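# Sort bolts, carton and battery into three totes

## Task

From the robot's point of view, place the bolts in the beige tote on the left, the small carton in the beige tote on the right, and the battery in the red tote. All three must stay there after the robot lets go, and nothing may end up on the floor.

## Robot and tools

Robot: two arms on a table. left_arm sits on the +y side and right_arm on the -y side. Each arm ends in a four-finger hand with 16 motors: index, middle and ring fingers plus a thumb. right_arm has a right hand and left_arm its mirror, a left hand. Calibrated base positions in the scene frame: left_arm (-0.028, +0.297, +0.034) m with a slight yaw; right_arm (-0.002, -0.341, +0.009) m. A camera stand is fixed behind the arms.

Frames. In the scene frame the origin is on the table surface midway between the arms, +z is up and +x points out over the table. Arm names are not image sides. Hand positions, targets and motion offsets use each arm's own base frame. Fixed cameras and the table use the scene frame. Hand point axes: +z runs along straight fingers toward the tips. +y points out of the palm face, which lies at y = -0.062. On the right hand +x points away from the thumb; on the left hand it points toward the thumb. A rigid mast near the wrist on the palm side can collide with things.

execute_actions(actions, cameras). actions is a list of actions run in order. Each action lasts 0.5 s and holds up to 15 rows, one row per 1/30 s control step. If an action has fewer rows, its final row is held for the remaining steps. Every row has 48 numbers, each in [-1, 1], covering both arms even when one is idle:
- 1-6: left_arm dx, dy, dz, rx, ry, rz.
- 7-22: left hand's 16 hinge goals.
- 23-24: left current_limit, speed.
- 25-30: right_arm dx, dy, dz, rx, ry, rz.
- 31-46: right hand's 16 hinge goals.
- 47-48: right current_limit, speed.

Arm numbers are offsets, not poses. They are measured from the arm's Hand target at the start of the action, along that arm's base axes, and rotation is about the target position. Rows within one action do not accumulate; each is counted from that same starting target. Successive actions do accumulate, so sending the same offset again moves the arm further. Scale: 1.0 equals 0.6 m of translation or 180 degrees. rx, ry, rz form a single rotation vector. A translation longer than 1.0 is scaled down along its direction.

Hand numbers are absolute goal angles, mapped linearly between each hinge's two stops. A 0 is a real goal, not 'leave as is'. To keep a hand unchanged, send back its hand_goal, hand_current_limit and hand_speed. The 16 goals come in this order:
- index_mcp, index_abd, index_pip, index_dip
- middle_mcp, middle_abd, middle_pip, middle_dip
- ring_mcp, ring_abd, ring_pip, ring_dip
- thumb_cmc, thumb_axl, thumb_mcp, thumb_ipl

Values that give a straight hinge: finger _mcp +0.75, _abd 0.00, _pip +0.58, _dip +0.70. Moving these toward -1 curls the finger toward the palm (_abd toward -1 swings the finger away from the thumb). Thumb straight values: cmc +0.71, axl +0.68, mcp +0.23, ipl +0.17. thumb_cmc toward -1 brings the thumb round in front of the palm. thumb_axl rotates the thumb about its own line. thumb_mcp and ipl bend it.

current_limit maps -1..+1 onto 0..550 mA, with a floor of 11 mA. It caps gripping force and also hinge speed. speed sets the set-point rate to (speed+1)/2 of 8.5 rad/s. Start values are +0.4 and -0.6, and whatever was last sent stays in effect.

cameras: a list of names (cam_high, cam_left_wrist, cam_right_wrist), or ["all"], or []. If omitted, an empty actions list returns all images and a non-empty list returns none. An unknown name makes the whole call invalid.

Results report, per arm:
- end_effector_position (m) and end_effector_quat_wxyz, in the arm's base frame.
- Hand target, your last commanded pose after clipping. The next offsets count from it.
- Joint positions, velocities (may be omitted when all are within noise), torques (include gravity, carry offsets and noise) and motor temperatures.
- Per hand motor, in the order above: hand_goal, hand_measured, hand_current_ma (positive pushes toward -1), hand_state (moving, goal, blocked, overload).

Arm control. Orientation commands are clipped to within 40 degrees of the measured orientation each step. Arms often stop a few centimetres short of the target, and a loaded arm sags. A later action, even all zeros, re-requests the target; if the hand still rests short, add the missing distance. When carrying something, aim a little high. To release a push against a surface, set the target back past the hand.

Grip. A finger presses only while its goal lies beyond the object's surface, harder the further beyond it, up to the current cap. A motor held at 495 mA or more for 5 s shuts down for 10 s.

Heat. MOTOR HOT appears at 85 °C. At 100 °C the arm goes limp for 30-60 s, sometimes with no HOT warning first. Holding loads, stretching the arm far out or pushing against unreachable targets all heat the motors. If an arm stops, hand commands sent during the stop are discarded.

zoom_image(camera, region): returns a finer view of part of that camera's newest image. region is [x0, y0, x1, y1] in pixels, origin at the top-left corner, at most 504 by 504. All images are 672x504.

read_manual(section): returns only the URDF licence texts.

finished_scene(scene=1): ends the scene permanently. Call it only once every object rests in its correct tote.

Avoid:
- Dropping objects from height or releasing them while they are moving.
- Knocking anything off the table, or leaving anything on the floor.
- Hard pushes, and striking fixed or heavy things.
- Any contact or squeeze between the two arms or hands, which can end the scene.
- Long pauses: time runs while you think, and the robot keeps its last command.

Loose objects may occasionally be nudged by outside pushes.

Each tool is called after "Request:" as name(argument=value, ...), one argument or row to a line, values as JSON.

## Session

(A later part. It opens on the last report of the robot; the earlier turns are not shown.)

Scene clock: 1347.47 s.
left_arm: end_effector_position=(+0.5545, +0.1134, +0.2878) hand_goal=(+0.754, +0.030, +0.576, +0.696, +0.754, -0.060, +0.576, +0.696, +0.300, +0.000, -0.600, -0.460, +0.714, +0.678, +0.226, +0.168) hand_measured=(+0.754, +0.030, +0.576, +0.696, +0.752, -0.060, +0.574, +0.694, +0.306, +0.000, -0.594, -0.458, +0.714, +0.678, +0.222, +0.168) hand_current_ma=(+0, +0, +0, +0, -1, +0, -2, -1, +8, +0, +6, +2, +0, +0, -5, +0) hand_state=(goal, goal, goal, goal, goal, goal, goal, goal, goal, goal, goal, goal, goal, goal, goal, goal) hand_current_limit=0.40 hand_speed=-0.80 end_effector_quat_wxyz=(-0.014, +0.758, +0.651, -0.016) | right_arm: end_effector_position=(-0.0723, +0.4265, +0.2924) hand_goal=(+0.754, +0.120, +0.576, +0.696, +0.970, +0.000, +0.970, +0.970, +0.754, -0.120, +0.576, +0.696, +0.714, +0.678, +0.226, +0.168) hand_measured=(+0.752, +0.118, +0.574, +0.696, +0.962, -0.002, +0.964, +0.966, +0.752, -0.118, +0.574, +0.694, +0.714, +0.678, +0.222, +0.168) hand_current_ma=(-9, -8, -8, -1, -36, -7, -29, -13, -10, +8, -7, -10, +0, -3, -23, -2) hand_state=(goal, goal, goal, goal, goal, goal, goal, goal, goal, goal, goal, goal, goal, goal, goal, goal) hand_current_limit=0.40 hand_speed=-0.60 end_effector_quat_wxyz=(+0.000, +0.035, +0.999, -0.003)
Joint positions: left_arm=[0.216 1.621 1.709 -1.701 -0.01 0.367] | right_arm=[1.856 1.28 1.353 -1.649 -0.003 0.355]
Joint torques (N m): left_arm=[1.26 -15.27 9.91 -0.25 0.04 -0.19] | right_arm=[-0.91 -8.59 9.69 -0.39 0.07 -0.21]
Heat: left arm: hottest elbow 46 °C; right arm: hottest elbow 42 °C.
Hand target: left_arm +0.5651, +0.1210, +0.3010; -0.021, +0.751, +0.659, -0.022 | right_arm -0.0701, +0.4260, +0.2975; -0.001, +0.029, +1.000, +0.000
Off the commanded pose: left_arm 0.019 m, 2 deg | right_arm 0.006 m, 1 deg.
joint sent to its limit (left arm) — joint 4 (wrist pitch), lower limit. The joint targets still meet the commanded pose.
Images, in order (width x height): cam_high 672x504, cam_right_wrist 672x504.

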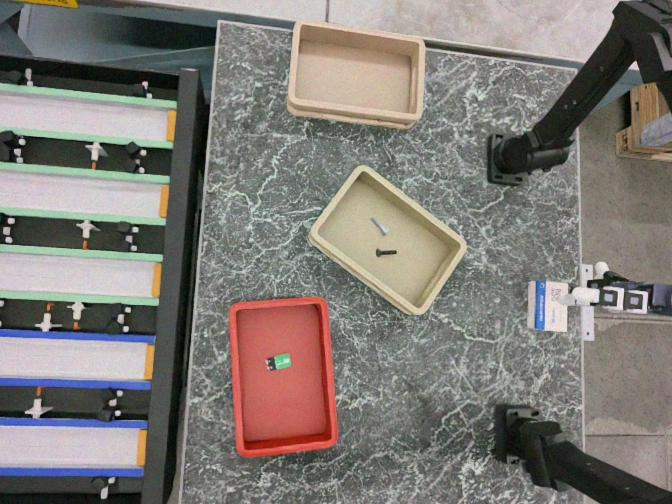

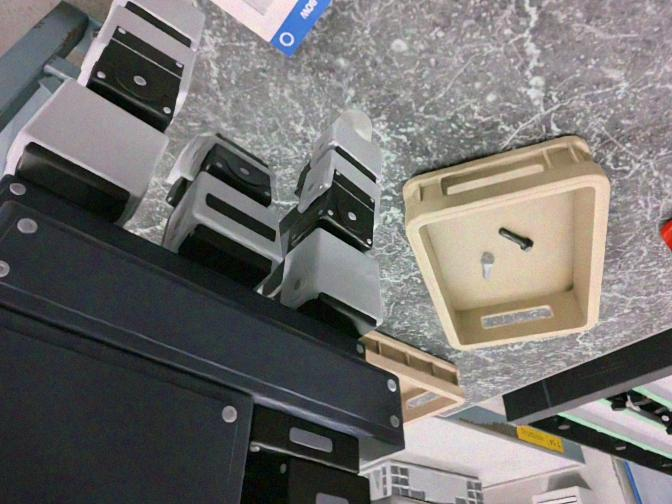

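Request:
execute_actions(
  actions=[
    [[0,0,0,0,0,0,0.754,0.03,0.576,0.696,0.754,-0.06,0.576,0.696,0.3,0,-0.6,-0.46,0.714,0.678,0.226,0.168,0.4,-0.8,-0.011,0.006,-0.09,0,0,0,0.754,0.12,0.576,0.696,0.97,0,0.97,0.97,0.754,-0.12,0.576,0.696,0.714,0.678,0.226,0.168,0.4,-0.6]],
    [[0,0,0,0,0,0,0.754,0.03,0.576,0.696,0.754,-0.06,0.576,0.696,0.3,0,-0.6,-0.46,0.714,0.678,0.226,0.168,0.4,-0.8,0,0,-0.08,0,0,0,0.754,0.12,0.576,0.696,0.97,0,0.97,0.97,0.754,-0.12,0.576,0.696,0.714,0.678,0.226,0.168,0.4,-0.6]],
  ],
  cameras=["cam_high","cam_right_wrist"],
)

Request:
zoom_image(
  camera="cam_high",
  region=[500, 240, 660, 360],
)

Scene clock: 1381.03 s.
left_arm: end_effector_position=(+0.5545, +0.1134, +0.2878) hand_goal=(+0.754, +0.030, +0.576, +0.696, +0.754, -0.060, +0.576, +0.696, +0.300, +0.000, -0.600, -0.460, +0.714, +0.678, +0.226, +0.168) hand_measured=(+0.754, +0.030, +0.576, +0.696, +0.752, -0.060, +0.574, +0.694, +0.306, +0.000, -0.594, -0.458, +0.714, +0.678, +0.222, +0.168) hand_current_ma=(+0, +0, +0, +0, -1, +0, -2, -1, +8, +0, +6, +2, +0, +0, -5, +0) hand_state=(goal, goal, goal, goal, goal, goal, goal, goal, goal, goal, goal, goal, goal, goal, goal, goal) hand_current_limit=0.40 hand_speed=-0.80 end_effector_quat_wxyz=(-0.014, +0.758, +0.651, -0.016) | right_arm: end_effector_position=(-0.0722, +0.4246, +0.1924) hand_goal=(+0.754, +0.120, +0.576, +0.696, +0.970, +0.000, +0.970, +0.970, +0.754, -0.120, +0.576, +0.696, +0.714, +0.678, +0.226, +0.168) hand_measured=(+0.752, +0.118, +0.574, +0.696, +0.962, -0.002, +0.964, +0.968, +0.752, -0.118, +0.574, +0.694, +0.714, +0.678, +0.222, +0.168) hand_current_ma=(-9, -8, -8, -1, -35, -7, -25, -12, -9, +8, -7, -10, +0, -3, -23, -2) hand_state=(goal, goal, goal, goal, goal, goal, goal, goal, goal, goal, goal, goal, goal, goal, goal, goal) hand_current_limit=0.40 hand_speed=-0.60 end_effector_quat_wxyz=(+0.002, +0.034, +0.999, -0.011)
Joint positions: left_arm=[0.216 1.621 1.709 -1.701 -0.01 0.367] | right_arm=[1.858 1.3 1.111 -1.402 -0.003 0.355]
Joint torques (N m): left_arm=[1.2 -15.33 9.89 -0.28 0.04 -0.19] | right_arm=[0.03 -8.06 9.33 0.58 0.06 -0.06]
Heat: left arm: hottest elbow 46 °C; right arm: hottest elbow 43 °C.
Hand target: left_arm +0.5651, +0.1210, +0.3010; -0.021, +0.751, +0.659, -0.022 | right_arm -0.0768, +0.4296, +0.1955; -0.001, +0.029, +1.000, +0.000
Off the commanded pose: left_arm 0.019 m, 2 deg | right_arm 0.007 m, 1 deg.
joint sent to its limit (left arm) — joint 4 (wrist pitch), lower limit. The joint targets still meet the commanded pose.
Images, in order (width x height): cam_high 672x504, cam_right_wrist 672x504.

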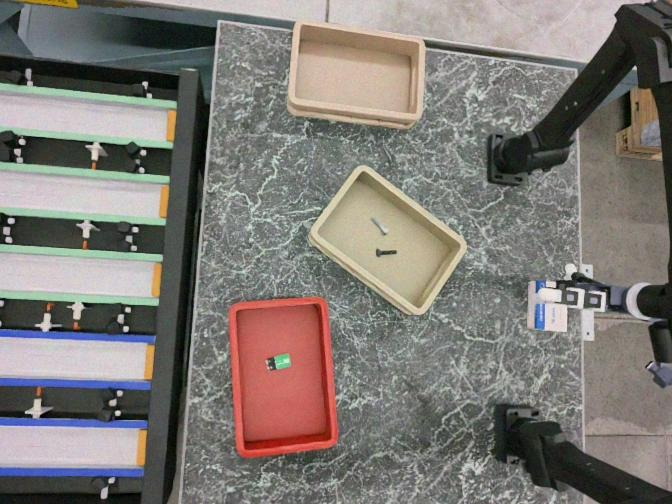

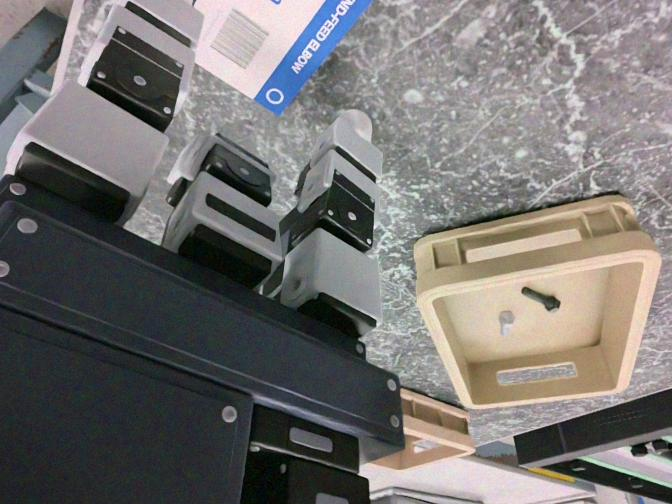

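Scaled by 3.150 from the camera's 672x504 image, which has a finer 960x720 frame.

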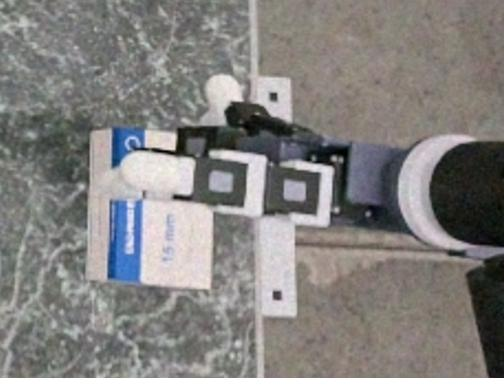

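Request:
execute_actions(
  actions=[
    [[0,0,0,0,0,0,0.754,0.03,0.576,0.696,0.754,-0.06,0.576,0.696,0.3,0,-0.6,-0.46,0.714,0.678,0.226,0.168,0.4,-0.8,-0.01,0.006,-0.04,0,0,0,0.754,0.12,0.576,0.696,0.97,0,0.97,0.97,0.754,-0.12,0.576,0.696,0.714,0.678,0.226,0.168,0.4,-0.6]],
  ],
  cameras=["cam_high","cam_right_wrist"],
)

Request:
zoom_image(
  camera="cam_high",
  region=[500, 240, 660, 360],
)

Request:
zoom_image(
  camera="cam_right_wrist",
  region=[80, 0, 400, 200],
)

Scene clock: 1422.53 s.
left_arm: end_effector_position=(+0.5545, +0.1134, +0.2878) hand_goal=(+0.754, +0.030, +0.576, +0.696, +0.754, -0.060, +0.576, +0.696, +0.300, +0.000, -0.600, -0.460, +0.714, +0.678, +0.226, +0.168) hand_measured=(+0.754, +0.030, +0.576, +0.696, +0.752, -0.060, +0.574, +0.694, +0.306, +0.000, -0.594, -0.458, +0.714, +0.678, +0.222, +0.168) hand_current_ma=(+0, +0, +0, +0, -1, +0, -2, -1, +8, +0, +6, +2, +0, +0, -5, +0) hand_state=(goal, goal, goal, goal, goal, goal, goal, goal, goal, goal, goal, goal, goal, goal, goal, goal) hand_current_limit=0.40 hand_speed=-0.80 end_effector_quat_wxyz=(-0.014, +0.758, +0.651, -0.016) | right_arm: end_effector_position=(-0.0795, +0.4291, +0.1707) hand_goal=(+0.754, +0.120, +0.576, +0.696, +0.970, +0.000, +0.970, +0.970, +0.754, -0.120, +0.576, +0.696, +0.714, +0.678, +0.226, +0.168) hand_measured=(+0.752, +0.118, +0.574, +0.696, +0.962, -0.002, +0.964, +0.968, +0.752, -0.118, +0.574, +0.694, +0.714, +0.678, +0.222, +0.168) hand_current_ma=(-9, -8, -8, -1, -35, -7, -25, -12, -9, +8, -7, -10, +0, -3, -23, -2) hand_state=(goal, goal, goal, goal, goal, goal, goal, goal, goal, goal, goal, goal, goal, goal, goal, goal) hand_current_limit=0.40 hand_speed=-0.60 end_effector_quat_wxyz=(+0.001, +0.028, +1.000, -0.008)
Joint positions: left_arm=[0.216 1.621 1.709 -1.701 -0.01 0.367] | right_arm=[1.87 1.325 1.075 -1.336 -0.005 0.355]
Joint torques (N m): left_arm=[1.2 -15.27 9.89 -0.27 0.03 -0.19] | right_arm=[0.03 -8 8.94 0.61 0.06 0.07]
Heat: left arm: hottest elbow 46 °C; right arm: hottest elbow 41 °C.
Hand target: left_arm +0.5651, +0.1210, +0.3010; -0.021, +0.751, +0.659, -0.022 | right_arm -0.0827, +0.4331, +0.1715; -0.001, +0.029, +1.000, +0.000
Off the commanded pose: left_arm 0.019 m, 2 deg | right_arm 0.005 m, 1 deg.
joint sent to its limit (left arm) — joint 4 (wrist pitch), lower limit. The joint targets still meet the commanded pose.
Images, in order (width x height): cam_high 672x504, cam_right_wrist 672x504.

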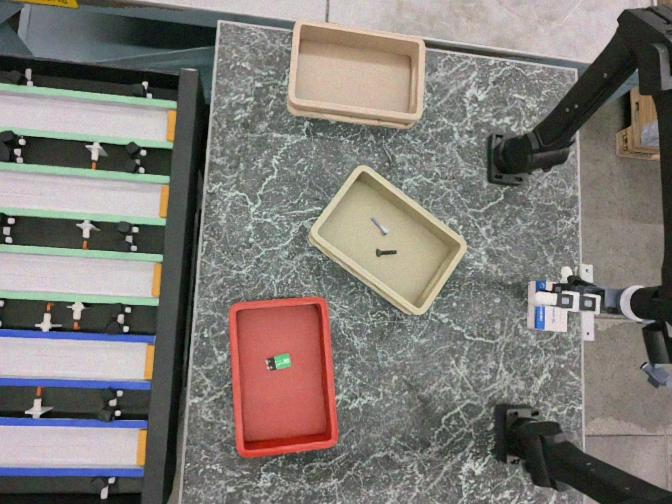

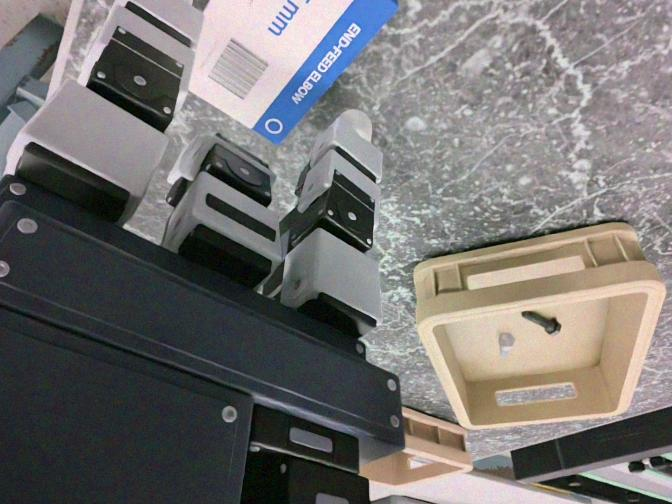

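Scaled by 3.150 from the camera's 672x504 image, which has a finer 960x720 frame.

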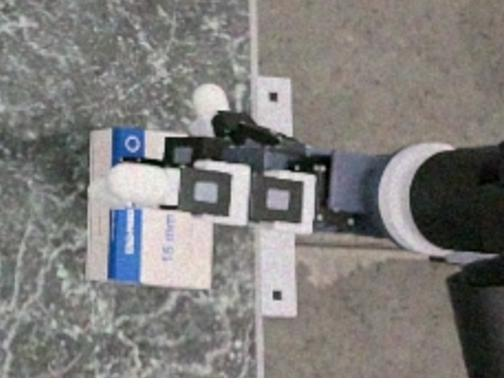

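Scaled by 1.575 from the camera's 672x504 image, which has a finer 960x720 frame.

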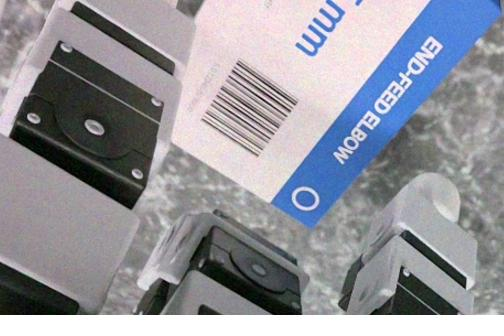

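Request:
zoom_image(
  camera="cam_right_wrist",
  region=[180, 0, 440, 160],
)

Request:
zoom_image(
  camera="cam_high",
  region=[510, 260, 610, 350],
)

Scaled by 1.938 from the camera's 672x504 image, which has a finer 960x720 frame.

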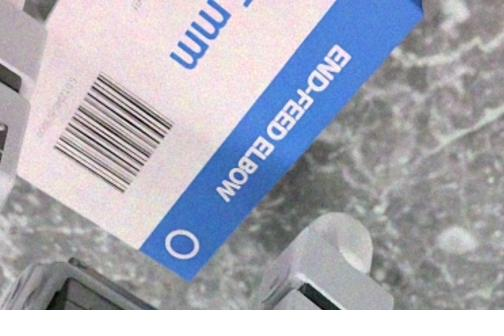

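Scaled by 5.040 from the camera's 672x504 image, which has a finer 960x720 frame.

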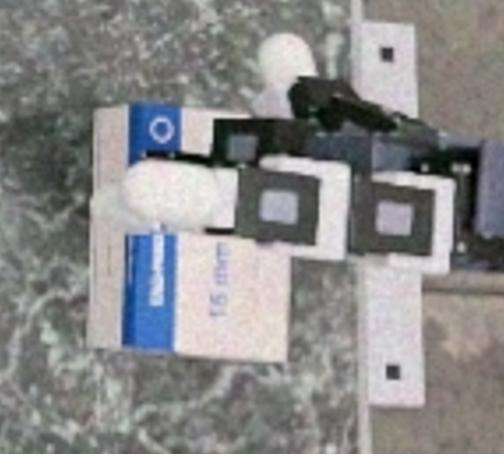

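Request:
execute_actions(
  actions=[
    [[0,0,0,0,0,0,0.754,0.03,0.576,0.696,0.754,-0.06,0.576,0.696,0.3,0,-0.6,-0.46,0.714,0.678,0.226,0.168,0.4,-0.8,-0.002,0.013,0,0,0,0,0.754,0.12,0.576,0.696,0.97,0,0.97,0.97,0.754,-0.12,0.576,0.696,0.714,0.678,0.226,0.168,0.4,-0.6]],
    [[0,0,0,0,0,0,0.754,0.03,0.576,0.696,0.754,-0.06,0.576,0.696,0.3,0,-0.6,-0.46,0.714,0.678,0.226,0.168,0.4,-0.8,0,0,-0.045,0,0,0,0.754,0.12,0.576,0.696,0.97,0,0.97,0.97,0.754,-0.12,0.576,0.696,0.714,0.678,0.226,0.168,0.4,-0.6]],
  ],
  cameras=["cam_high","cam_right_wrist"],
)

Request:
zoom_image(
  camera="cam_high",
  region=[510, 260, 610, 350],
)

Request:
zoom_image(
  camera="cam_right_wrist",
  region=[100, 0, 420, 200],
)

Scene clock: 1493.77 s.
left_arm: end_effector_position=(+0.5545, +0.1134, +0.2878) hand_goal=(+0.754, +0.030, +0.576, +0.696, +0.754, -0.060, +0.576, +0.696, +0.300, +0.000, -0.600, -0.460, +0.714, +0.678, +0.226, +0.168) hand_measured=(+0.754, +0.030, +0.576, +0.696, +0.752, -0.060, +0.574, +0.694, +0.306, +0.000, -0.594, -0.458, +0.714, +0.678, +0.222, +0.168) hand_current_ma=(+0, +0, +0, +0, -1, +0, -2, -1, +8, +0, +6, +2, +0, +0, -5, +0) hand_state=(goal, goal, goal, goal, goal, goal, goal, goal, goal, goal, goal, goal, goal, goal, goal, goal) hand_current_limit=0.40 hand_speed=-0.80 end_effector_quat_wxyz=(-0.014, +0.758, +0.651, -0.016) | right_arm: end_effector_position=(-0.0819, +0.4368, +0.1438) hand_goal=(+0.754, +0.120, +0.576, +0.696, +0.970, +0.000, +0.970, +0.970, +0.754, -0.120, +0.576, +0.696, +0.714, +0.678, +0.226, +0.168) hand_measured=(+0.752, +0.118, +0.574, +0.696, +0.962, -0.002, +0.964, +0.968, +0.752, -0.118, +0.574, +0.694, +0.714, +0.678, +0.222, +0.168) hand_current_ma=(-9, -8, -8, -1, -35, -7, -25, -12, -9, +8, -7, -10, +0, -3, -23, -2) hand_state=(goal, goal, goal, goal, goal, goal, goal, goal, goal, goal, goal, goal, goal, goal, goal, goal) hand_current_limit=0.40 hand_speed=-0.60 end_effector_quat_wxyz=(+0.000, +0.028, +1.000, -0.008)
Joint positions: left_arm=[0.216 1.621 1.709 -1.701 -0.01 0.367] | right_arm=[1.87 1.367 1.041 -1.26 -0.005 0.355]
Joint torques (N m): left_arm=[1.26 -15.27 9.91 -0.28 0.03 -0.19] | right_arm=[-0.15 -8.35 8.77 0.61 0.06 0.04]
Motor temperatures (°C): left_arm=[26 35 46 26 26 25] | right_arm=[26 32 39 27 27 27]
Heat: left arm: hottest elbow 46 °C; right arm: hottest elbow 39 °C.
Hand target: left_arm +0.5651, +0.1210, +0.3010; -0.021, +0.751, +0.659, -0.022 | right_arm -0.0839, +0.4409, +0.1444; +0.000, +0.029, +1.000, +0.000
Off the commanded pose: left_arm 0.019 m, 2 deg | right_arm 0.005 m, 1 deg.
joint sent to its limit (left arm) — joint 4 (wrist pitch), lower limit. The joint targets still meet the commanded pose.
Images, in order (width x height): cam_high 672x504, cam_right_wrist 672x504.

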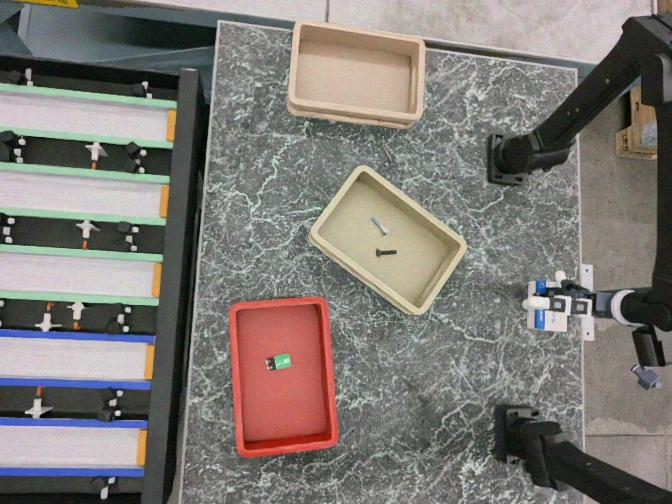

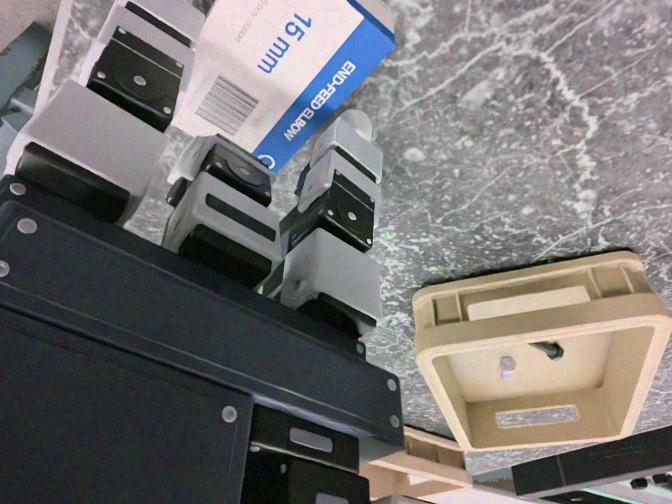

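Scaled by 5.040 from the camera's 672x504 image, which has a finer 960x720 frame.

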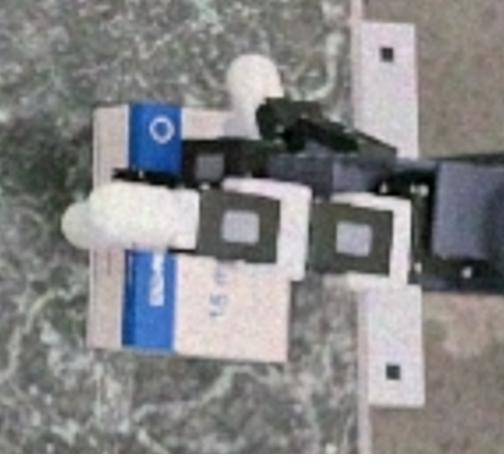

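Scaled by 1.575 from the camera's 672x504 image, which has a finer 960x720 frame.

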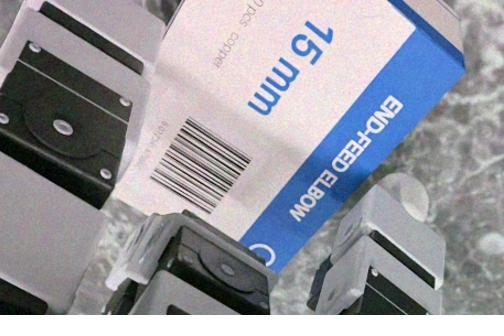

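Request:
execute_actions(
  actions=[
    [[0,0,0,0,0,0,0.754,0.03,0.576,0.696,0.754,-0.06,0.576,0.696,0.3,0,-0.6,-0.46,0.714,0.678,0.226,0.168,0.4,-0.8,0,0.004,0,0,0,0,0.754,0.0,0.576,0.696,0.97,0,0.97,0.97,0.754,0.0,0.576,0.696,0.714,0.678,0.226,0.168,0.4,-0.9]],
    [[0,0,0,0,0,0,0.754,0.03,0.576,0.696,0.754,-0.06,0.576,0.696,0.3,0,-0.6,-0.46,0.714,0.678,0.226,0.168,0.4,-0.8,0,0,0,0,0,0,0.754,-0.08,0.576,0.696,0.97,0,0.97,0.97,0.754,0.08,0.576,0.696,0.714,0.678,0.226,0.168,0.4,-0.9]],
  ],
  cameras=["cam_high","cam_right_wrist"],
)

Request:
zoom_image(
  camera="cam_right_wrist",
  region=[100, 0, 420, 200],
)

Scene clock: 1507.53 s.
left_arm: end_effector_position=(+0.5545, +0.1134, +0.2878) hand_goal=(+0.754, +0.030, +0.576, +0.696, +0.754, -0.060, +0.576, +0.696, +0.300, +0.000, -0.600, -0.460, +0.714, +0.678, +0.226, +0.168) hand_measured=(+0.754, +0.030, +0.576, +0.696, +0.752, -0.060, +0.574, +0.694, +0.306, +0.000, -0.594, -0.458, +0.714, +0.678, +0.222, +0.168) hand_current_ma=(+0, +0, +0, +0, -1, +0, -2, -1, +8, +0, +6, +2, +0, +0, -5, +0) hand_state=(goal, goal, goal, goal, goal, goal, goal, goal, goal, goal, goal, goal, goal, goal, goal, goal) hand_current_limit=0.40 hand_speed=-0.80 end_effector_quat_wxyz=(-0.014, +0.758, +0.651, -0.016) | right_arm: end_effector_position=(-0.0819, +0.4368, +0.1437) hand_goal=(+0.754, -0.080, +0.576, +0.696, +0.970, +0.000, +0.970, +0.970, +0.754, +0.080, +0.576, +0.696, +0.714, +0.678, +0.226, +0.168) hand_measured=(+0.752, +0.020, +0.574, +0.696, +0.962, -0.002, +0.964, +0.968, +0.752, -0.022, +0.574, +0.694, +0.714, +0.678, +0.222, +0.168) hand_current_ma=(-9, +385, -8, -1, -35, -7, -25, -12, -9, -385, -7, -9, +0, -3, -23, -2) hand_state=(goal, blocked, goal, goal, goal, goal, goal, goal, goal, blocked, goal, goal, goal, goal, goal, goal) hand_current_limit=0.40 hand_speed=-0.90 end_effector_quat_wxyz=(+0.000, +0.028, +1.000, -0.008)
Joint positions: left_arm=[0.216 1.621 1.709 -1.701 -0.01 0.367] | right_arm=[1.87 1.367 1.041 -1.26 -0.005 0.355]
Joint torques (N m): left_arm=[1.26 -15.27 9.89 -0.28 0.03 -0.19] | right_arm=[-0.38 -8 9.22 0.61 0.07 0.02]
Heat: left arm: hottest elbow 47 °C; right arm: hottest elbow 39 °C.
Hand target: left_arm +0.5651, +0.1210, +0.3010; -0.021, +0.751, +0.659, -0.022 | right_arm -0.0839, +0.4433, +0.1445; -0.001, +0.029, +1.000, +0.000
Off the commanded pose: left_arm 0.019 m, 2 deg | right_arm 0.007 m, 1 deg.
joint sent to its limit (left arm) — joint 4 (wrist pitch), lower limit. The joint targets still meet the commanded pose.
Images, in order (width x height): cam_high 672x504, cam_right_wrist 672x504.

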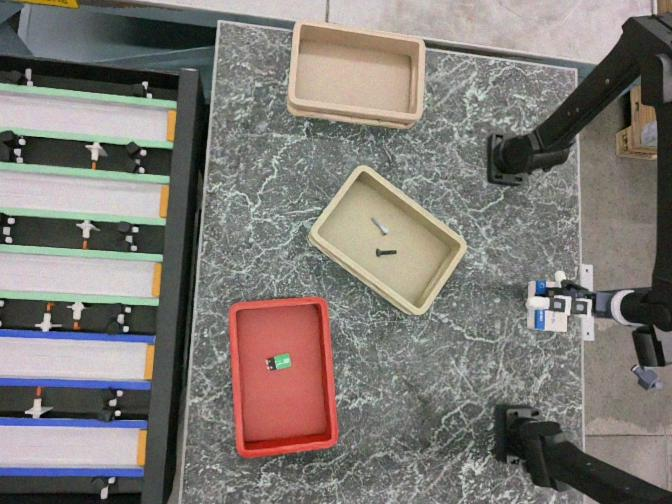

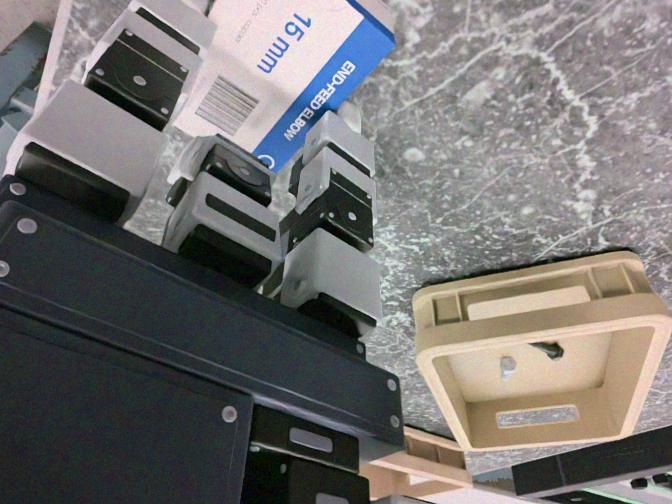

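Scaled by 1.575 from the camera's 672x504 image, which has a finer 960x720 frame.

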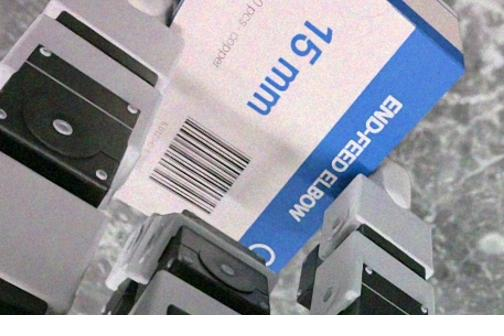

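Request:
execute_actions(
  actions=[
    [[0,0,0,0,0,0,0.754,0.03,0.576,0.696,0.754,-0.06,0.576,0.696,0.3,0,-0.6,-0.46,0.714,0.678,0.226,0.168,0.4,-0.8,0,0,0.012,0,0,0,0.754,-0.14,0.576,0.696,0.97,0,0.97,0.97,0.754,0.14,0.576,0.696,0.714,0.678,0.226,0.168,0.65,-0.9]],
    [[0,0,0,0,0,0,0.754,0.03,0.576,0.696,0.754,-0.06,0.576,0.696,0.3,0,-0.6,-0.46,0.714,0.678,0.226,0.168,0.4,-0.8,0,0,0.02,0,0,0,0.754,-0.14,0.576,0.696,0.97,0,0.97,0.97,0.754,0.14,0.576,0.696,0.714,0.678,0.226,0.168,0.65,-0.9]],
    [[0,0,0,0,0,0,0.754,0.03,0.576,0.696,0.754,-0.06,0.576,0.696,0.3,0,-0.6,-0.46,0.714,0.678,0.226,0.168,0.4,-0.8,0,0,0.03,0,0,0,0.754,-0.14,0.576,0.696,0.97,0,0.97,0.97,0.754,0.14,0.576,0.696,0.714,0.678,0.226,0.168,0.65,-0.9]],
  ],
  cameras=["cam_high","cam_right_wrist"],
)

Request:
zoom_image(
  camera="cam_right_wrist",
  region=[100, 0, 420, 200],
)

Scene clock: 1525.10 s.
left_arm: end_effector_position=(+0.5545, +0.1134, +0.2878) hand_goal=(+0.754, +0.030, +0.576, +0.696, +0.754, -0.060, +0.576, +0.696, +0.300, +0.000, -0.600, -0.460, +0.714, +0.678, +0.226, +0.168) hand_measured=(+0.754, +0.030, +0.576, +0.696, +0.752, -0.060, +0.574, +0.694, +0.306, +0.000, -0.594, -0.458, +0.714, +0.678, +0.222, +0.168) hand_current_ma=(+0, +0, +0, +0, -1, +0, -2, -1, +8, +0, +6, +2, +0, +0, -5, +0) hand_state=(goal, goal, goal, goal, goal, goal, goal, goal, goal, goal, goal, goal, goal, goal, goal, goal) hand_current_limit=0.40 hand_speed=-0.80 end_effector_quat_wxyz=(-0.014, +0.758, +0.651, -0.016) | right_arm: end_effector_position=(-0.0781, +0.4244, +0.1456) hand_goal=(+0.754, -0.140, +0.576, +0.696, +0.970, +0.000, +0.970, +0.970, +0.754, +0.140, +0.576, +0.696, +0.714, +0.678, +0.226, +0.168) hand_measured=(+0.750, +0.018, +0.574, +0.696, +0.962, -0.002, +0.964, +0.968, +0.742, -0.022, +0.572, +0.694, +0.714, +0.678, +0.222, +0.168) hand_current_ma=(-16, +454, -8, -1, -35, -7, -25, -12, -51, -454, -15, -9, +0, -3, -23, -2) hand_state=(goal, blocked, goal, goal, goal, goal, goal, goal, goal, blocked, goal, goal, goal, goal, goal, goal) hand_current_limit=0.65 hand_speed=-0.90 end_effector_quat_wxyz=(+0.009, +0.028, +0.999, -0.033)
Joint positions: left_arm=[0.216 1.621 1.709 -1.701 -0.01 0.367] | right_arm=[1.87 1.364 1.051 -1.327 -0.005 0.355]
Joint torques (N m): left_arm=[1.2 -15.27 9.89 -0.27 0.04 -0.19] | right_arm=[-0.26 -10.34 13.57 -0.66 0.08 0.02]
Heat: left arm: hottest elbow 47 °C; right arm: hottest elbow 40 °C.
Hand target: left_arm +0.5651, +0.1210, +0.3010; -0.021, +0.751, +0.659, -0.022 | right_arm -0.0839, +0.4434, +0.1817; -0.001, +0.029, +1.000, +0.000
Off the commanded pose: left_arm 0.019 m, 2 deg | right_arm 0.041 m, 4 deg.
joint sent to its limit (left arm) — joint 4 (wrist pitch), lower limit. The joint targets still meet the commanded pose.
Images, in order (width x height): cam_high 672x504, cam_right_wrist 672x504.

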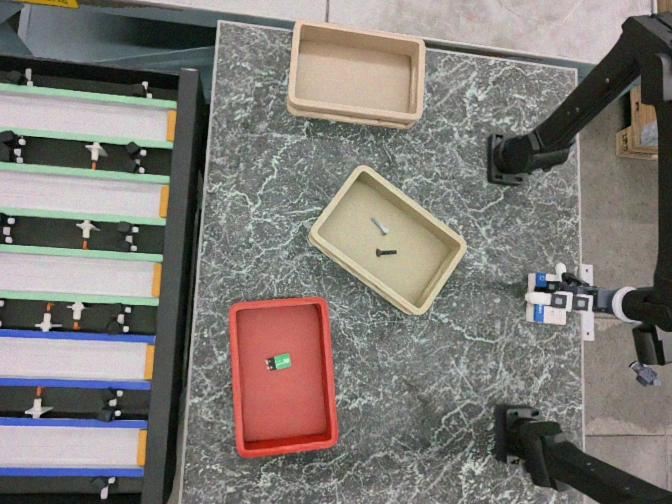

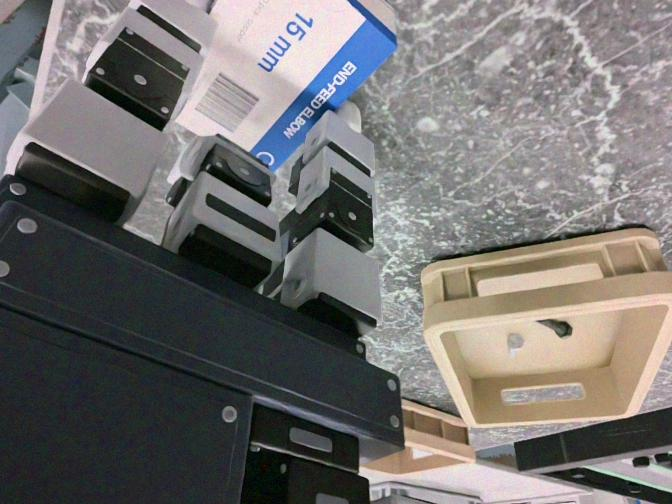

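Scaled by 1.575 from the camera's 672x504 image, which has a finer 960x720 frame.

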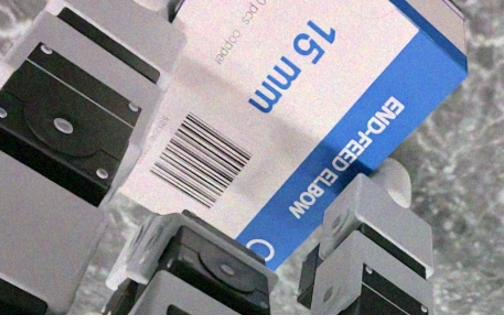

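Request:
execute_actions(
  actions=[
    [[0,0,0,0,0,0,0.754,0.03,0.576,0.696,0.754,-0.06,0.576,0.696,0.3,0,-0.6,-0.46,0.714,0.678,0.226,0.168,0.4,-0.8,0,0,0.05,0,0,0,0.754,-0.14,0.576,0.696,0.97,0,0.97,0.97,0.754,0.14,0.576,0.696,0.714,0.678,0.226,0.168,0.65,-0.9]],
    [[0,0,0,0,0,0,0.754,0.03,0.576,0.696,0.754,-0.06,0.576,0.696,0.3,0,-0.6,-0.46,0.714,0.678,0.226,0.168,0.4,-0.8,0,0,0.05,0,0,0,0.754,-0.14,0.576,0.696,0.97,0,0.97,0.97,0.754,0.14,0.576,0.696,0.714,0.678,0.226,0.168,0.65,-0.9]],
  ],
  cameras=["cam_high","cam_right_wrist"],
)

Scene clock: 1536.90 s.
left_arm: end_effector_position=(+0.5545, +0.1134, +0.2878) hand_goal=(+0.754, +0.030, +0.576, +0.696, +0.754, -0.060, +0.576, +0.696, +0.300, +0.000, -0.600, -0.460, +0.714, +0.678, +0.226, +0.168) hand_measured=(+0.754, +0.030, +0.576, +0.696, +0.752, -0.060, +0.574, +0.694, +0.306, +0.000, -0.594, -0.458, +0.714, +0.678, +0.222, +0.168) hand_current_ma=(+0, +0, +0, +0, -1, +0, -2, -1, +8, +0, +6, +2, +0, +0, -5, +0) hand_state=(goal, goal, goal, goal, goal, goal, goal, goal, goal, goal, goal, goal, goal, goal, goal, goal) hand_current_limit=0.40 hand_speed=-0.80 end_effector_quat_wxyz=(-0.014, +0.758, +0.651, -0.016) | right_arm: end_effector_position=(-0.0795, +0.4289, +0.2070) hand_goal=(+0.754, -0.140, +0.576, +0.696, +0.970, +0.000, +0.970, +0.970, +0.754, +0.140, +0.576, +0.696, +0.714, +0.678, +0.226, +0.168) hand_measured=(+0.750, +0.018, +0.574, +0.696, +0.962, -0.002, +0.964, +0.968, +0.746, -0.022, +0.572, +0.694, +0.714, +0.678, +0.222, +0.168) hand_current_ma=(-15, +454, -7, -1, -35, -7, -24, -12, -39, -454, -15, -9, +0, -3, -23, -2) hand_state=(goal, blocked, goal, goal, goal, goal, goal, goal, goal, blocked, goal, goal, goal, goal, goal, goal) hand_current_limit=0.65 hand_speed=-0.90 end_effector_quat_wxyz=(+0.008, +0.028, +0.999, -0.030)
Joint positions: left_arm=[0.216 1.621 1.709 -1.701 -0.01 0.367] | right_arm=[1.87 1.335 1.188 -1.487 -0.005 0.355]
Joint torques (N m): left_arm=[1.2 -15.27 9.88 -0.27 0.04 -0.19] | right_arm=[-0.38 -9.64 13.96 -0.65 0.08 0.02]
Heat: left arm: hottest elbow 47 °C; right arm: hottest elbow 42 °C.
Hand target: left_arm +0.5651, +0.1210, +0.3010; -0.021, +0.751, +0.659, -0.022 | right_arm -0.0839, +0.4433, +0.2416; +0.000, +0.029, +1.000, +0.000
Off the commanded pose: left_arm 0.019 m, 2 deg | right_arm 0.038 m, 4 deg.
joint sent to its limit (left arm) — joint 4 (wrist pitch), lower limit. The joint targets still meet the commanded pose.
Images, in order (width x height): cam_high 672x504, cam_right_wrist 672x504.

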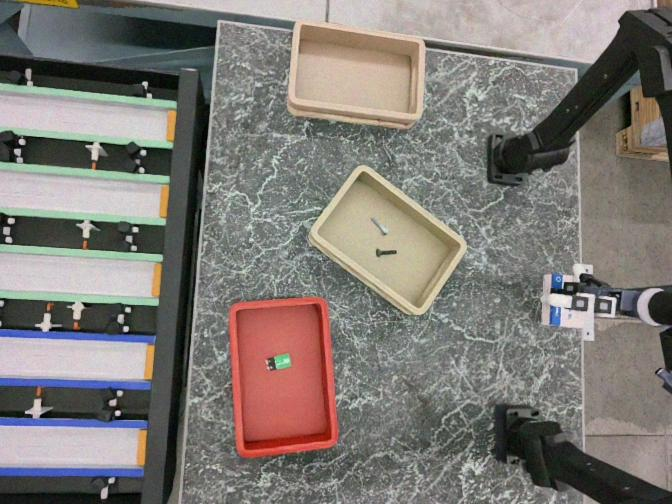

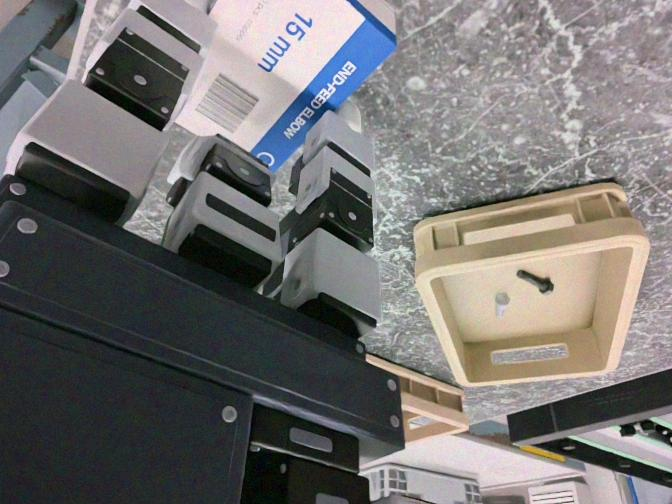

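Request:
execute_actions(
  actions=[
    [[0,0,0,0,0,0,0.754,0.03,0.576,0.696,0.754,-0.06,0.576,0.696,0.3,0,-0.6,-0.46,0.714,0.678,0.226,0.168,0.4,-0.8,0.073,0.003,0.08,0,0,-0.0456,0.754,-0.14,0.576,0.696,0.97,0,0.97,0.97,0.754,0.14,0.576,0.696,0.714,0.678,0.226,0.168,0.65,-0.9]],
    [[0,0,0,0,0,0,0.754,0.03,0.576,0.696,0.754,-0.06,0.576,0.696,0.3,0,-0.6,-0.46,0.714,0.678,0.226,0.168,0.4,-0.8,0.133,-0.005,0.067,0,0,-0.0456,0.754,-0.14,0.576,0.696,0.97,0,0.97,0.97,0.754,0.14,0.576,0.696,0.714,0.678,0.226,0.168,0.65,-0.9]],
    [[0,0,0,0,0,0,0.754,0.03,0.576,0.696,0.754,-0.06,0.576,0.696,0.3,0,-0.6,-0.46,0.714,0.678,0.226,0.168,0.4,-0.8,0.142,-0.028,0.017,0,0,-0.0456,0.754,-0.14,0.576,0.696,0.97,0,0.97,0.97,0.754,0.14,0.576,0.696,0.714,0.678,0.226,0.168,0.65,-0.9]],
    [[0,0,0,0,0,0,0.754,0.03,0.576,0.696,0.754,-0.06,0.576,0.696,0.3,0,-0.6,-0.46,0.714,0.678,0.226,0.168,0.4,-0.8,0.133,-0.058,0,0,0,-0.0456,0.754,-0.14,0.576,0.696,0.97,0,0.97,0.97,0.754,0.14,0.576,0.696,0.714,0.678,0.226,0.168,0.65,-0.9]],
  ],
  cameras=["cam_high","cam_right_wrist"],
)

Scene clock: 1612.73 s.
left_arm: end_effector_position=(+0.5545, +0.1134, +0.2878) hand_goal=(+0.754, +0.030, +0.576, +0.696, +0.754, -0.060, +0.576, +0.696, +0.300, +0.000, -0.600, -0.460, +0.714, +0.678, +0.226, +0.168) hand_measured=(+0.754, +0.030, +0.576, +0.696, +0.752, -0.060, +0.574, +0.694, +0.306, +0.000, -0.594, -0.458, +0.714, +0.678, +0.222, +0.168) hand_current_ma=(+0, +0, +0, +0, -1, +0, -2, -1, +8, +0, +6, +2, +0, +0, -5, +0) hand_state=(goal, goal, goal, goal, goal, goal, goal, goal, goal, goal, goal, goal, goal, goal, goal, goal) hand_current_limit=0.40 hand_speed=-0.80 end_effector_quat_wxyz=(-0.014, +0.758, +0.651, -0.016) | right_arm: end_effector_position=(+0.2043, +0.3802, +0.3061) hand_goal=(+0.754, -0.140, +0.576, +0.696, +0.970, +0.000, +0.970, +0.970, +0.754, +0.140, +0.576, +0.696, +0.714, +0.678, +0.226, +0.168) hand_measured=(+0.752, +0.014, +0.574, +0.696, +0.962, -0.002, +0.964, +0.968, +0.748, -0.022, +0.574, +0.694, +0.714, +0.678, +0.222, +0.168) hand_current_ma=(-9, +454, -4, -1, -35, -6, -24, -12, -22, -454, -7, -7, +1, -3, -23, -2) hand_state=(goal, blocked, goal, goal, goal, goal, goal, goal, goal, blocked, goal, goal, goal, goal, goal, goal) hand_current_limit=0.65 hand_speed=-0.90 end_effector_quat_wxyz=(+0.002, +0.322, +0.947, +0.000)
Joint positions: left_arm=[0.216 1.621 1.709 -1.701 -0.01 0.367] | right_arm=[1.184 1.267 1.375 -1.678 0.005 0.268]
Joint torques (N m): left_arm=[1.26 -15.27 9.89 -0.28 0.03 -0.19] | right_arm=[-0.09 -8.94 13.86 -0.39 0.07 -0.23]
Motor temperatures (°C): left_arm=[26 35 47 26 26 25] | right_arm=[26 33 45 27 27 27]
Heat: left arm: hottest elbow 47 °C; right arm: hottest elbow 45 °C.
Hand target: left_arm +0.5651, +0.1210, +0.3010; -0.021, +0.751, +0.659, -0.022 | right_arm +0.2047, +0.3905, +0.3400; -0.001, +0.311, +0.951, +0.000
Off the commanded pose: left_arm 0.019 m, 2 deg | right_arm 0.035 m, 1 deg.
joint sent to its limit (left arm) — joint 4 (wrist pitch), lower limit. The joint targets still meet the commanded pose.
joint sent to its limit (right arm) — joint 4 (wrist pitch), lower limit. The joint targets are off in orientation, not in position.
Images, in order (width x height): cam_high 672x504, cam_right_wrist 672x504.

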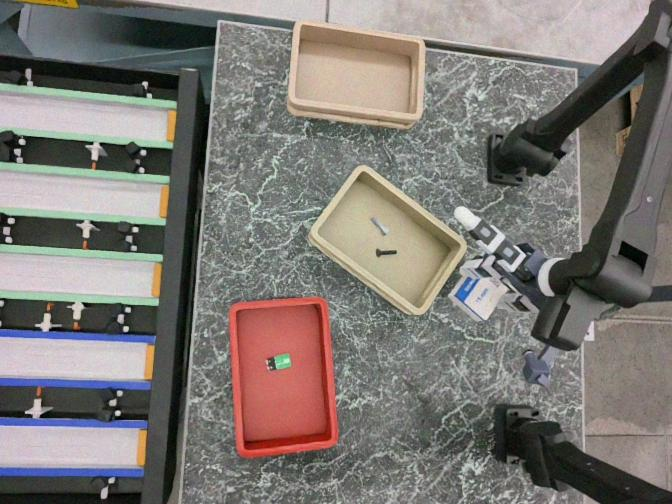

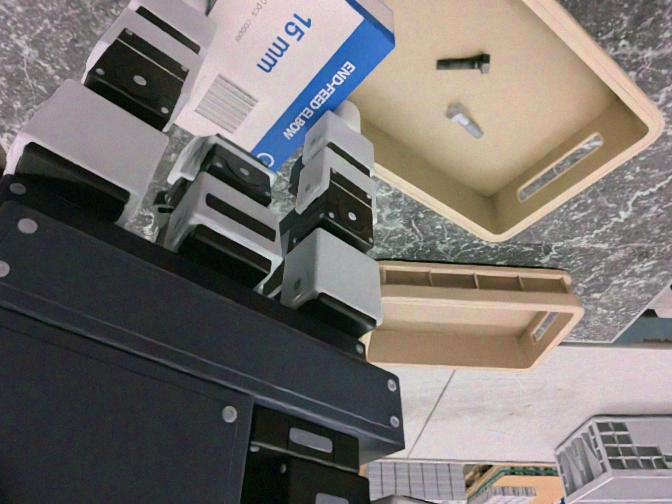

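Request:
execute_actions(
  actions=[
    [[0,0,0,0,0,0,0.754,0.03,0.576,0.696,0.754,-0.06,0.576,0.696,0.3,0,-0.6,-0.46,0.714,0.678,0.226,0.168,0.4,-0.8,0.117,-0.083,0,0,0,-0.0456,0.754,-0.14,0.576,0.696,0.97,0,0.97,0.97,0.754,0.14,0.576,0.696,0.714,0.678,0.226,0.168,0.65,-0.9]],
    [[0,0,0,0,0,0,0.754,0.03,0.576,0.696,0.754,-0.06,0.576,0.696,0.3,0,-0.6,-0.46,0.714,0.678,0.226,0.168,0.4,-0.8,0.1,-0.108,0,0,0,-0.0456,0.754,-0.14,0.576,0.696,0.97,0,0.97,0.97,0.754,0.14,0.576,0.696,0.714,0.678,0.226,0.168,0.65,-0.9]],
    [[0,0,0,0,0,0,0.754,0.03,0.576,0.696,0.754,-0.06,0.576,0.696,0.3,0,-0.6,-0.46,0.714,0.678,0.226,0.168,0.4,-0.8,0.075,-0.125,0,0,0,-0.0456,0.754,-0.14,0.576,0.696,0.97,0,0.97,0.97,0.754,0.14,0.576,0.696,0.714,0.678,0.226,0.168,0.65,-0.9]],
    [[0,0,0,0,0,0,0.754,0.03,0.576,0.696,0.754,-0.06,0.576,0.696,0.3,0,-0.6,-0.46,0.714,0.678,0.226,0.168,0.4,-0.8,0.05,-0.133,0,0,0,-0.0456,0.754,-0.14,0.576,0.696,0.97,0,0.97,0.97,0.754,0.14,0.576,0.696,0.714,0.678,0.226,0.168,0.65,-0.9]],
    [[0,0,0,0,0,0,0.754,0.03,0.576,0.696,0.754,-0.06,0.576,0.696,0.3,0,-0.6,-0.46,0.714,0.678,0.226,0.168,0.4,-0.8,0.033,-0.133,0,0,0,-0.0456,0.754,-0.14,0.576,0.696,0.97,0,0.97,0.97,0.754,0.14,0.576,0.696,0.714,0.678,0.226,0.168,0.65,-0.9]],
  ],
  cameras=["cam_high","cam_right_wrist"],
)

Scene clock: 1629.77 s.
left_arm: end_effector_position=(+0.5545, +0.1134, +0.2878) hand_goal=(+0.754, +0.030, +0.576, +0.696, +0.754, -0.060, +0.576, +0.696, +0.300, +0.000, -0.600, -0.460, +0.714, +0.678, +0.226, +0.168) hand_measured=(+0.754, +0.030, +0.576, +0.696, +0.752, -0.060, +0.574, +0.694, +0.306, +0.000, -0.594, -0.458, +0.714, +0.678, +0.222, +0.168) hand_current_ma=(+0, +0, +0, +0, -1, +0, -2, -1, +8, +0, +6, +2, +0, +0, -5, +0) hand_state=(goal, goal, goal, goal, goal, goal, goal, goal, goal, goal, goal, goal, goal, goal, goal, goal) hand_current_limit=0.40 hand_speed=-0.80 end_effector_quat_wxyz=(-0.014, +0.758, +0.651, -0.016) | right_arm: end_effector_position=(+0.4285, +0.0373, +0.3275) hand_goal=(+0.754, -0.140, +0.576, +0.696, +0.970, +0.000, +0.970, +0.970, +0.754, +0.140, +0.576, +0.696, +0.714, +0.678, +0.226, +0.168) hand_measured=(+0.752, +0.014, +0.576, +0.696, +0.962, -0.002, +0.964, +0.968, +0.752, -0.022, +0.574, +0.694, +0.714, +0.678, +0.222, +0.168) hand_current_ma=(-4, +454, -4, -1, -35, -5, -24, -12, -13, -454, -5, -7, -1, -3, -23, -2) hand_state=(goal, blocked, goal, goal, goal, goal, goal, goal, goal, blocked, goal, goal, goal, goal, goal, goal) hand_current_limit=0.65 hand_speed=-0.90 end_effector_quat_wxyz=(+0.018, +0.636, +0.771, +0.020)
Joint positions: left_arm=[0.216 1.621 1.709 -1.701 -0.01 0.367] | right_arm=[0.127 1.215 1.375 -1.678 -0.001 -0.065]
Joint torques (N m): left_arm=[1.26 -15.27 9.89 -0.28 0.04 -0.19] | right_arm=[-0.09 -7.53 10.99 -0.24 0.06 -0.23]
Heat: left arm: hottest elbow 47 °C; right arm: hottest elbow 48 °C.
Hand target: left_arm +0.5651, +0.1210, +0.3010; -0.021, +0.751, +0.659, -0.022 | right_arm +0.4297, +0.0414, +0.3399; -0.001, +0.624, +0.781, +0.000
Off the commanded pose: left_arm 0.019 m, 2 deg | right_arm 0.013 m, 4 deg.
joint sent to its limit (left arm) — joint 4 (wrist pitch), lower limit. The joint targets still meet the commanded pose.
joint sent to its limit (right arm) — joint 4 (wrist pitch), lower limit. The joint targets are off in orientation, not in position.
Images, in order (width x height): cam_high 672x504, cam_right_wrist 672x504.

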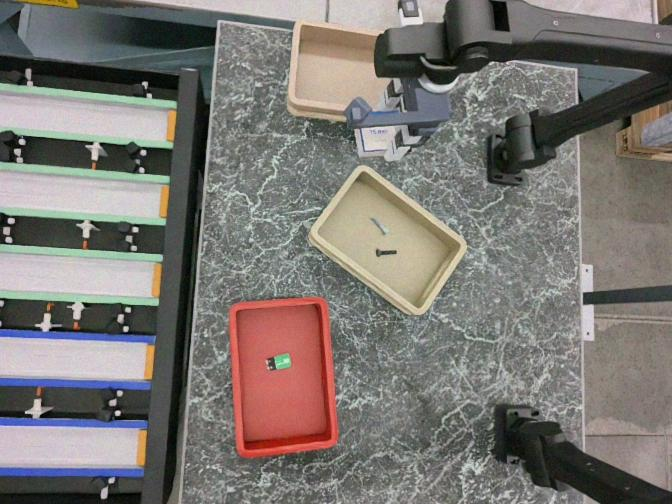

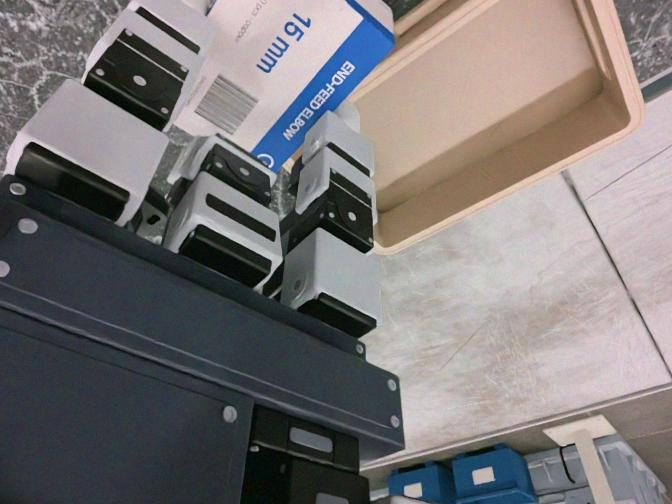

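Request:
execute_actions(
  actions=[
    [[0,0,0,0,0,0,0.754,0.03,0.576,0.696,0.754,-0.06,0.576,0.696,0.3,0,-0.6,-0.46,0.714,0.678,0.226,0.168,0.4,-0.8,0.026,-0.118,0,0,0,-0.031,0.754,-0.14,0.576,0.696,0.97,0,0.97,0.97,0.754,0.14,0.576,0.696,0.714,0.678,0.226,0.168,0.65,-0.9]],
    [[0,0,0,0,0,0,0.754,0.03,0.576,0.696,0.754,-0.06,0.576,0.696,0.3,0,-0.6,-0.46,0.714,0.678,0.226,0.168,0.4,-0.8,0.026,-0.118,0,0,0,-0.031,0.754,-0.14,0.576,0.696,0.97,0,0.97,0.97,0.754,0.14,0.576,0.696,0.714,0.678,0.226,0.168,0.65,-0.9]],
    [[0,0,0,0,0,0,0.754,0.03,0.576,0.696,0.754,-0.06,0.576,0.696,0.3,0,-0.6,-0.46,0.714,0.678,0.226,0.168,0.4,-0.8,0.026,-0.118,-0.03,0,0,-0.031,0.754,-0.14,0.576,0.696,0.97,0,0.97,0.97,0.754,0.14,0.576,0.696,0.714,0.678,0.226,0.168,0.65,-0.9]],
  ],
  cameras=["cam_high","cam_right_wrist"],
)

Scene clock: 1659.37 s.
left_arm: end_effector_position=(+0.5545, +0.1134, +0.2878) hand_goal=(+0.754, +0.030, +0.576, +0.696, +0.754, -0.060, +0.576, +0.696, +0.300, +0.000, -0.600, -0.460, +0.714, +0.678, +0.226, +0.168) hand_measured=(+0.754, +0.030, +0.576, +0.696, +0.752, -0.060, +0.574, +0.694, +0.306, +0.000, -0.594, -0.458, +0.714, +0.678, +0.222, +0.168) hand_current_ma=(+0, +0, +0, +0, -1, +0, -2, -1, +8, +0, +6, +2, +0, +0, -5, +0) hand_state=(goal, goal, goal, goal, goal, goal, goal, goal, goal, goal, goal, goal, goal, goal, goal, goal) hand_current_limit=0.40 hand_speed=-0.80 end_effector_quat_wxyz=(-0.014, +0.758, +0.651, -0.016) | right_arm: end_effector_position=(+0.4629, -0.1703, +0.2820) hand_goal=(+0.754, -0.140, +0.576, +0.696, +0.970, +0.000, +0.970, +0.970, +0.754, +0.140, +0.576, +0.696, +0.714, +0.678, +0.226, +0.168) hand_measured=(+0.750, +0.014, +0.574, +0.696, +0.962, -0.002, +0.964, +0.968, +0.748, -0.022, +0.574, +0.694, +0.714, +0.678, +0.222, +0.168) hand_current_ma=(-18, +454, -6, -1, -35, -4, -24, -12, -29, -454, -8, -7, -2, -3, -23, -2) hand_state=(goal, blocked, goal, goal, goal, goal, goal, goal, goal, blocked, goal, goal, goal, goal, goal, goal) hand_current_limit=0.65 hand_speed=-0.90 end_effector_quat_wxyz=(-0.026, +0.738, +0.674, -0.012)
Joint positions: left_arm=[0.216 1.621 1.709 -1.701 -0.01 0.367] | right_arm=[-0.353 1.435 1.485 -1.677 -0.003 -0.261]
Joint torques (N m): left_arm=[1.26 -15.27 9.89 -0.27 0.03 -0.19] | right_arm=[-0.09 -11.75 14.54 -0.23 0.04 -0.22]
Heat: left arm: hottest elbow 47 °C; right arm: hottest elbow 47 °C.
Hand target: left_arm +0.5651, +0.1210, +0.3010; -0.021, +0.751, +0.659, -0.022 | right_arm +0.4765, -0.1710, +0.3221; -0.001, +0.731, +0.682, +0.000
Off the commanded pose: left_arm 0.019 m, 2 deg | right_arm 0.042 m, 3 deg.
joint sent to its limit (left arm) — joint 4 (wrist pitch), lower limit. The joint targets still meet the commanded pose.
joint sent to its limit (right arm) — joint 4 (wrist pitch), lower limit. The joint targets still meet the commanded pose.
Images, in order (width x height): cam_high 672x504, cam_right_wrist 672x504.

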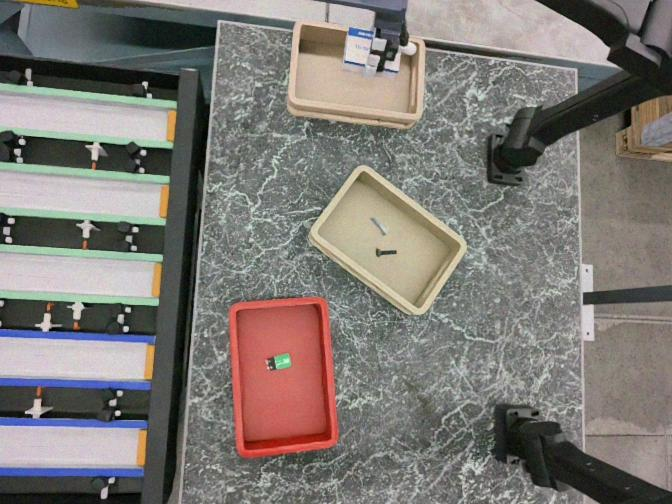

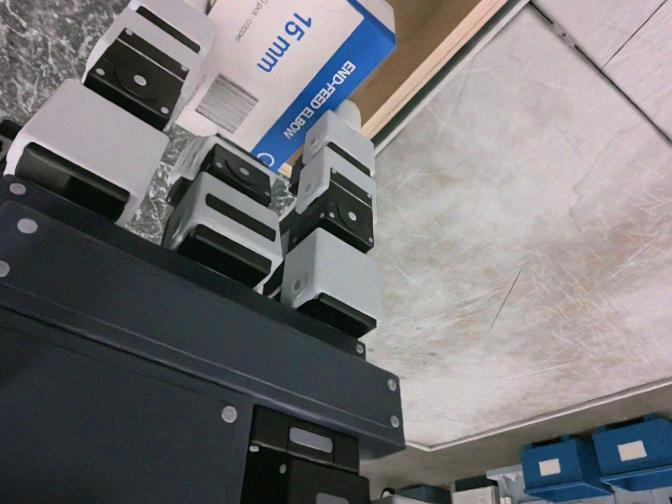

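Request:
zoom_image(
  camera="cam_right_wrist",
  region=[280, 0, 560, 200],
)

Request:
zoom_image(
  camera="cam_high",
  region=[270, 0, 450, 140],
)

Scaled by 1.800 from the camera's 672x504 image, which has a finer 960x720 frame.

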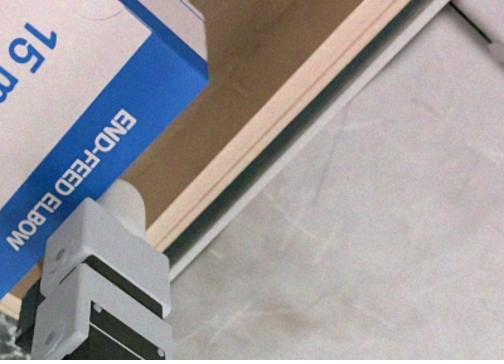

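Scaled by 2.800 from the camera's 672x504 image, which has a finer 960x720 frame.

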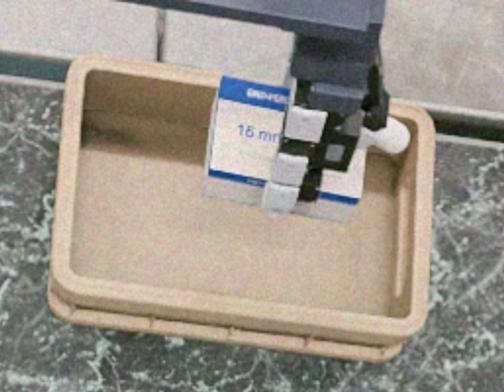

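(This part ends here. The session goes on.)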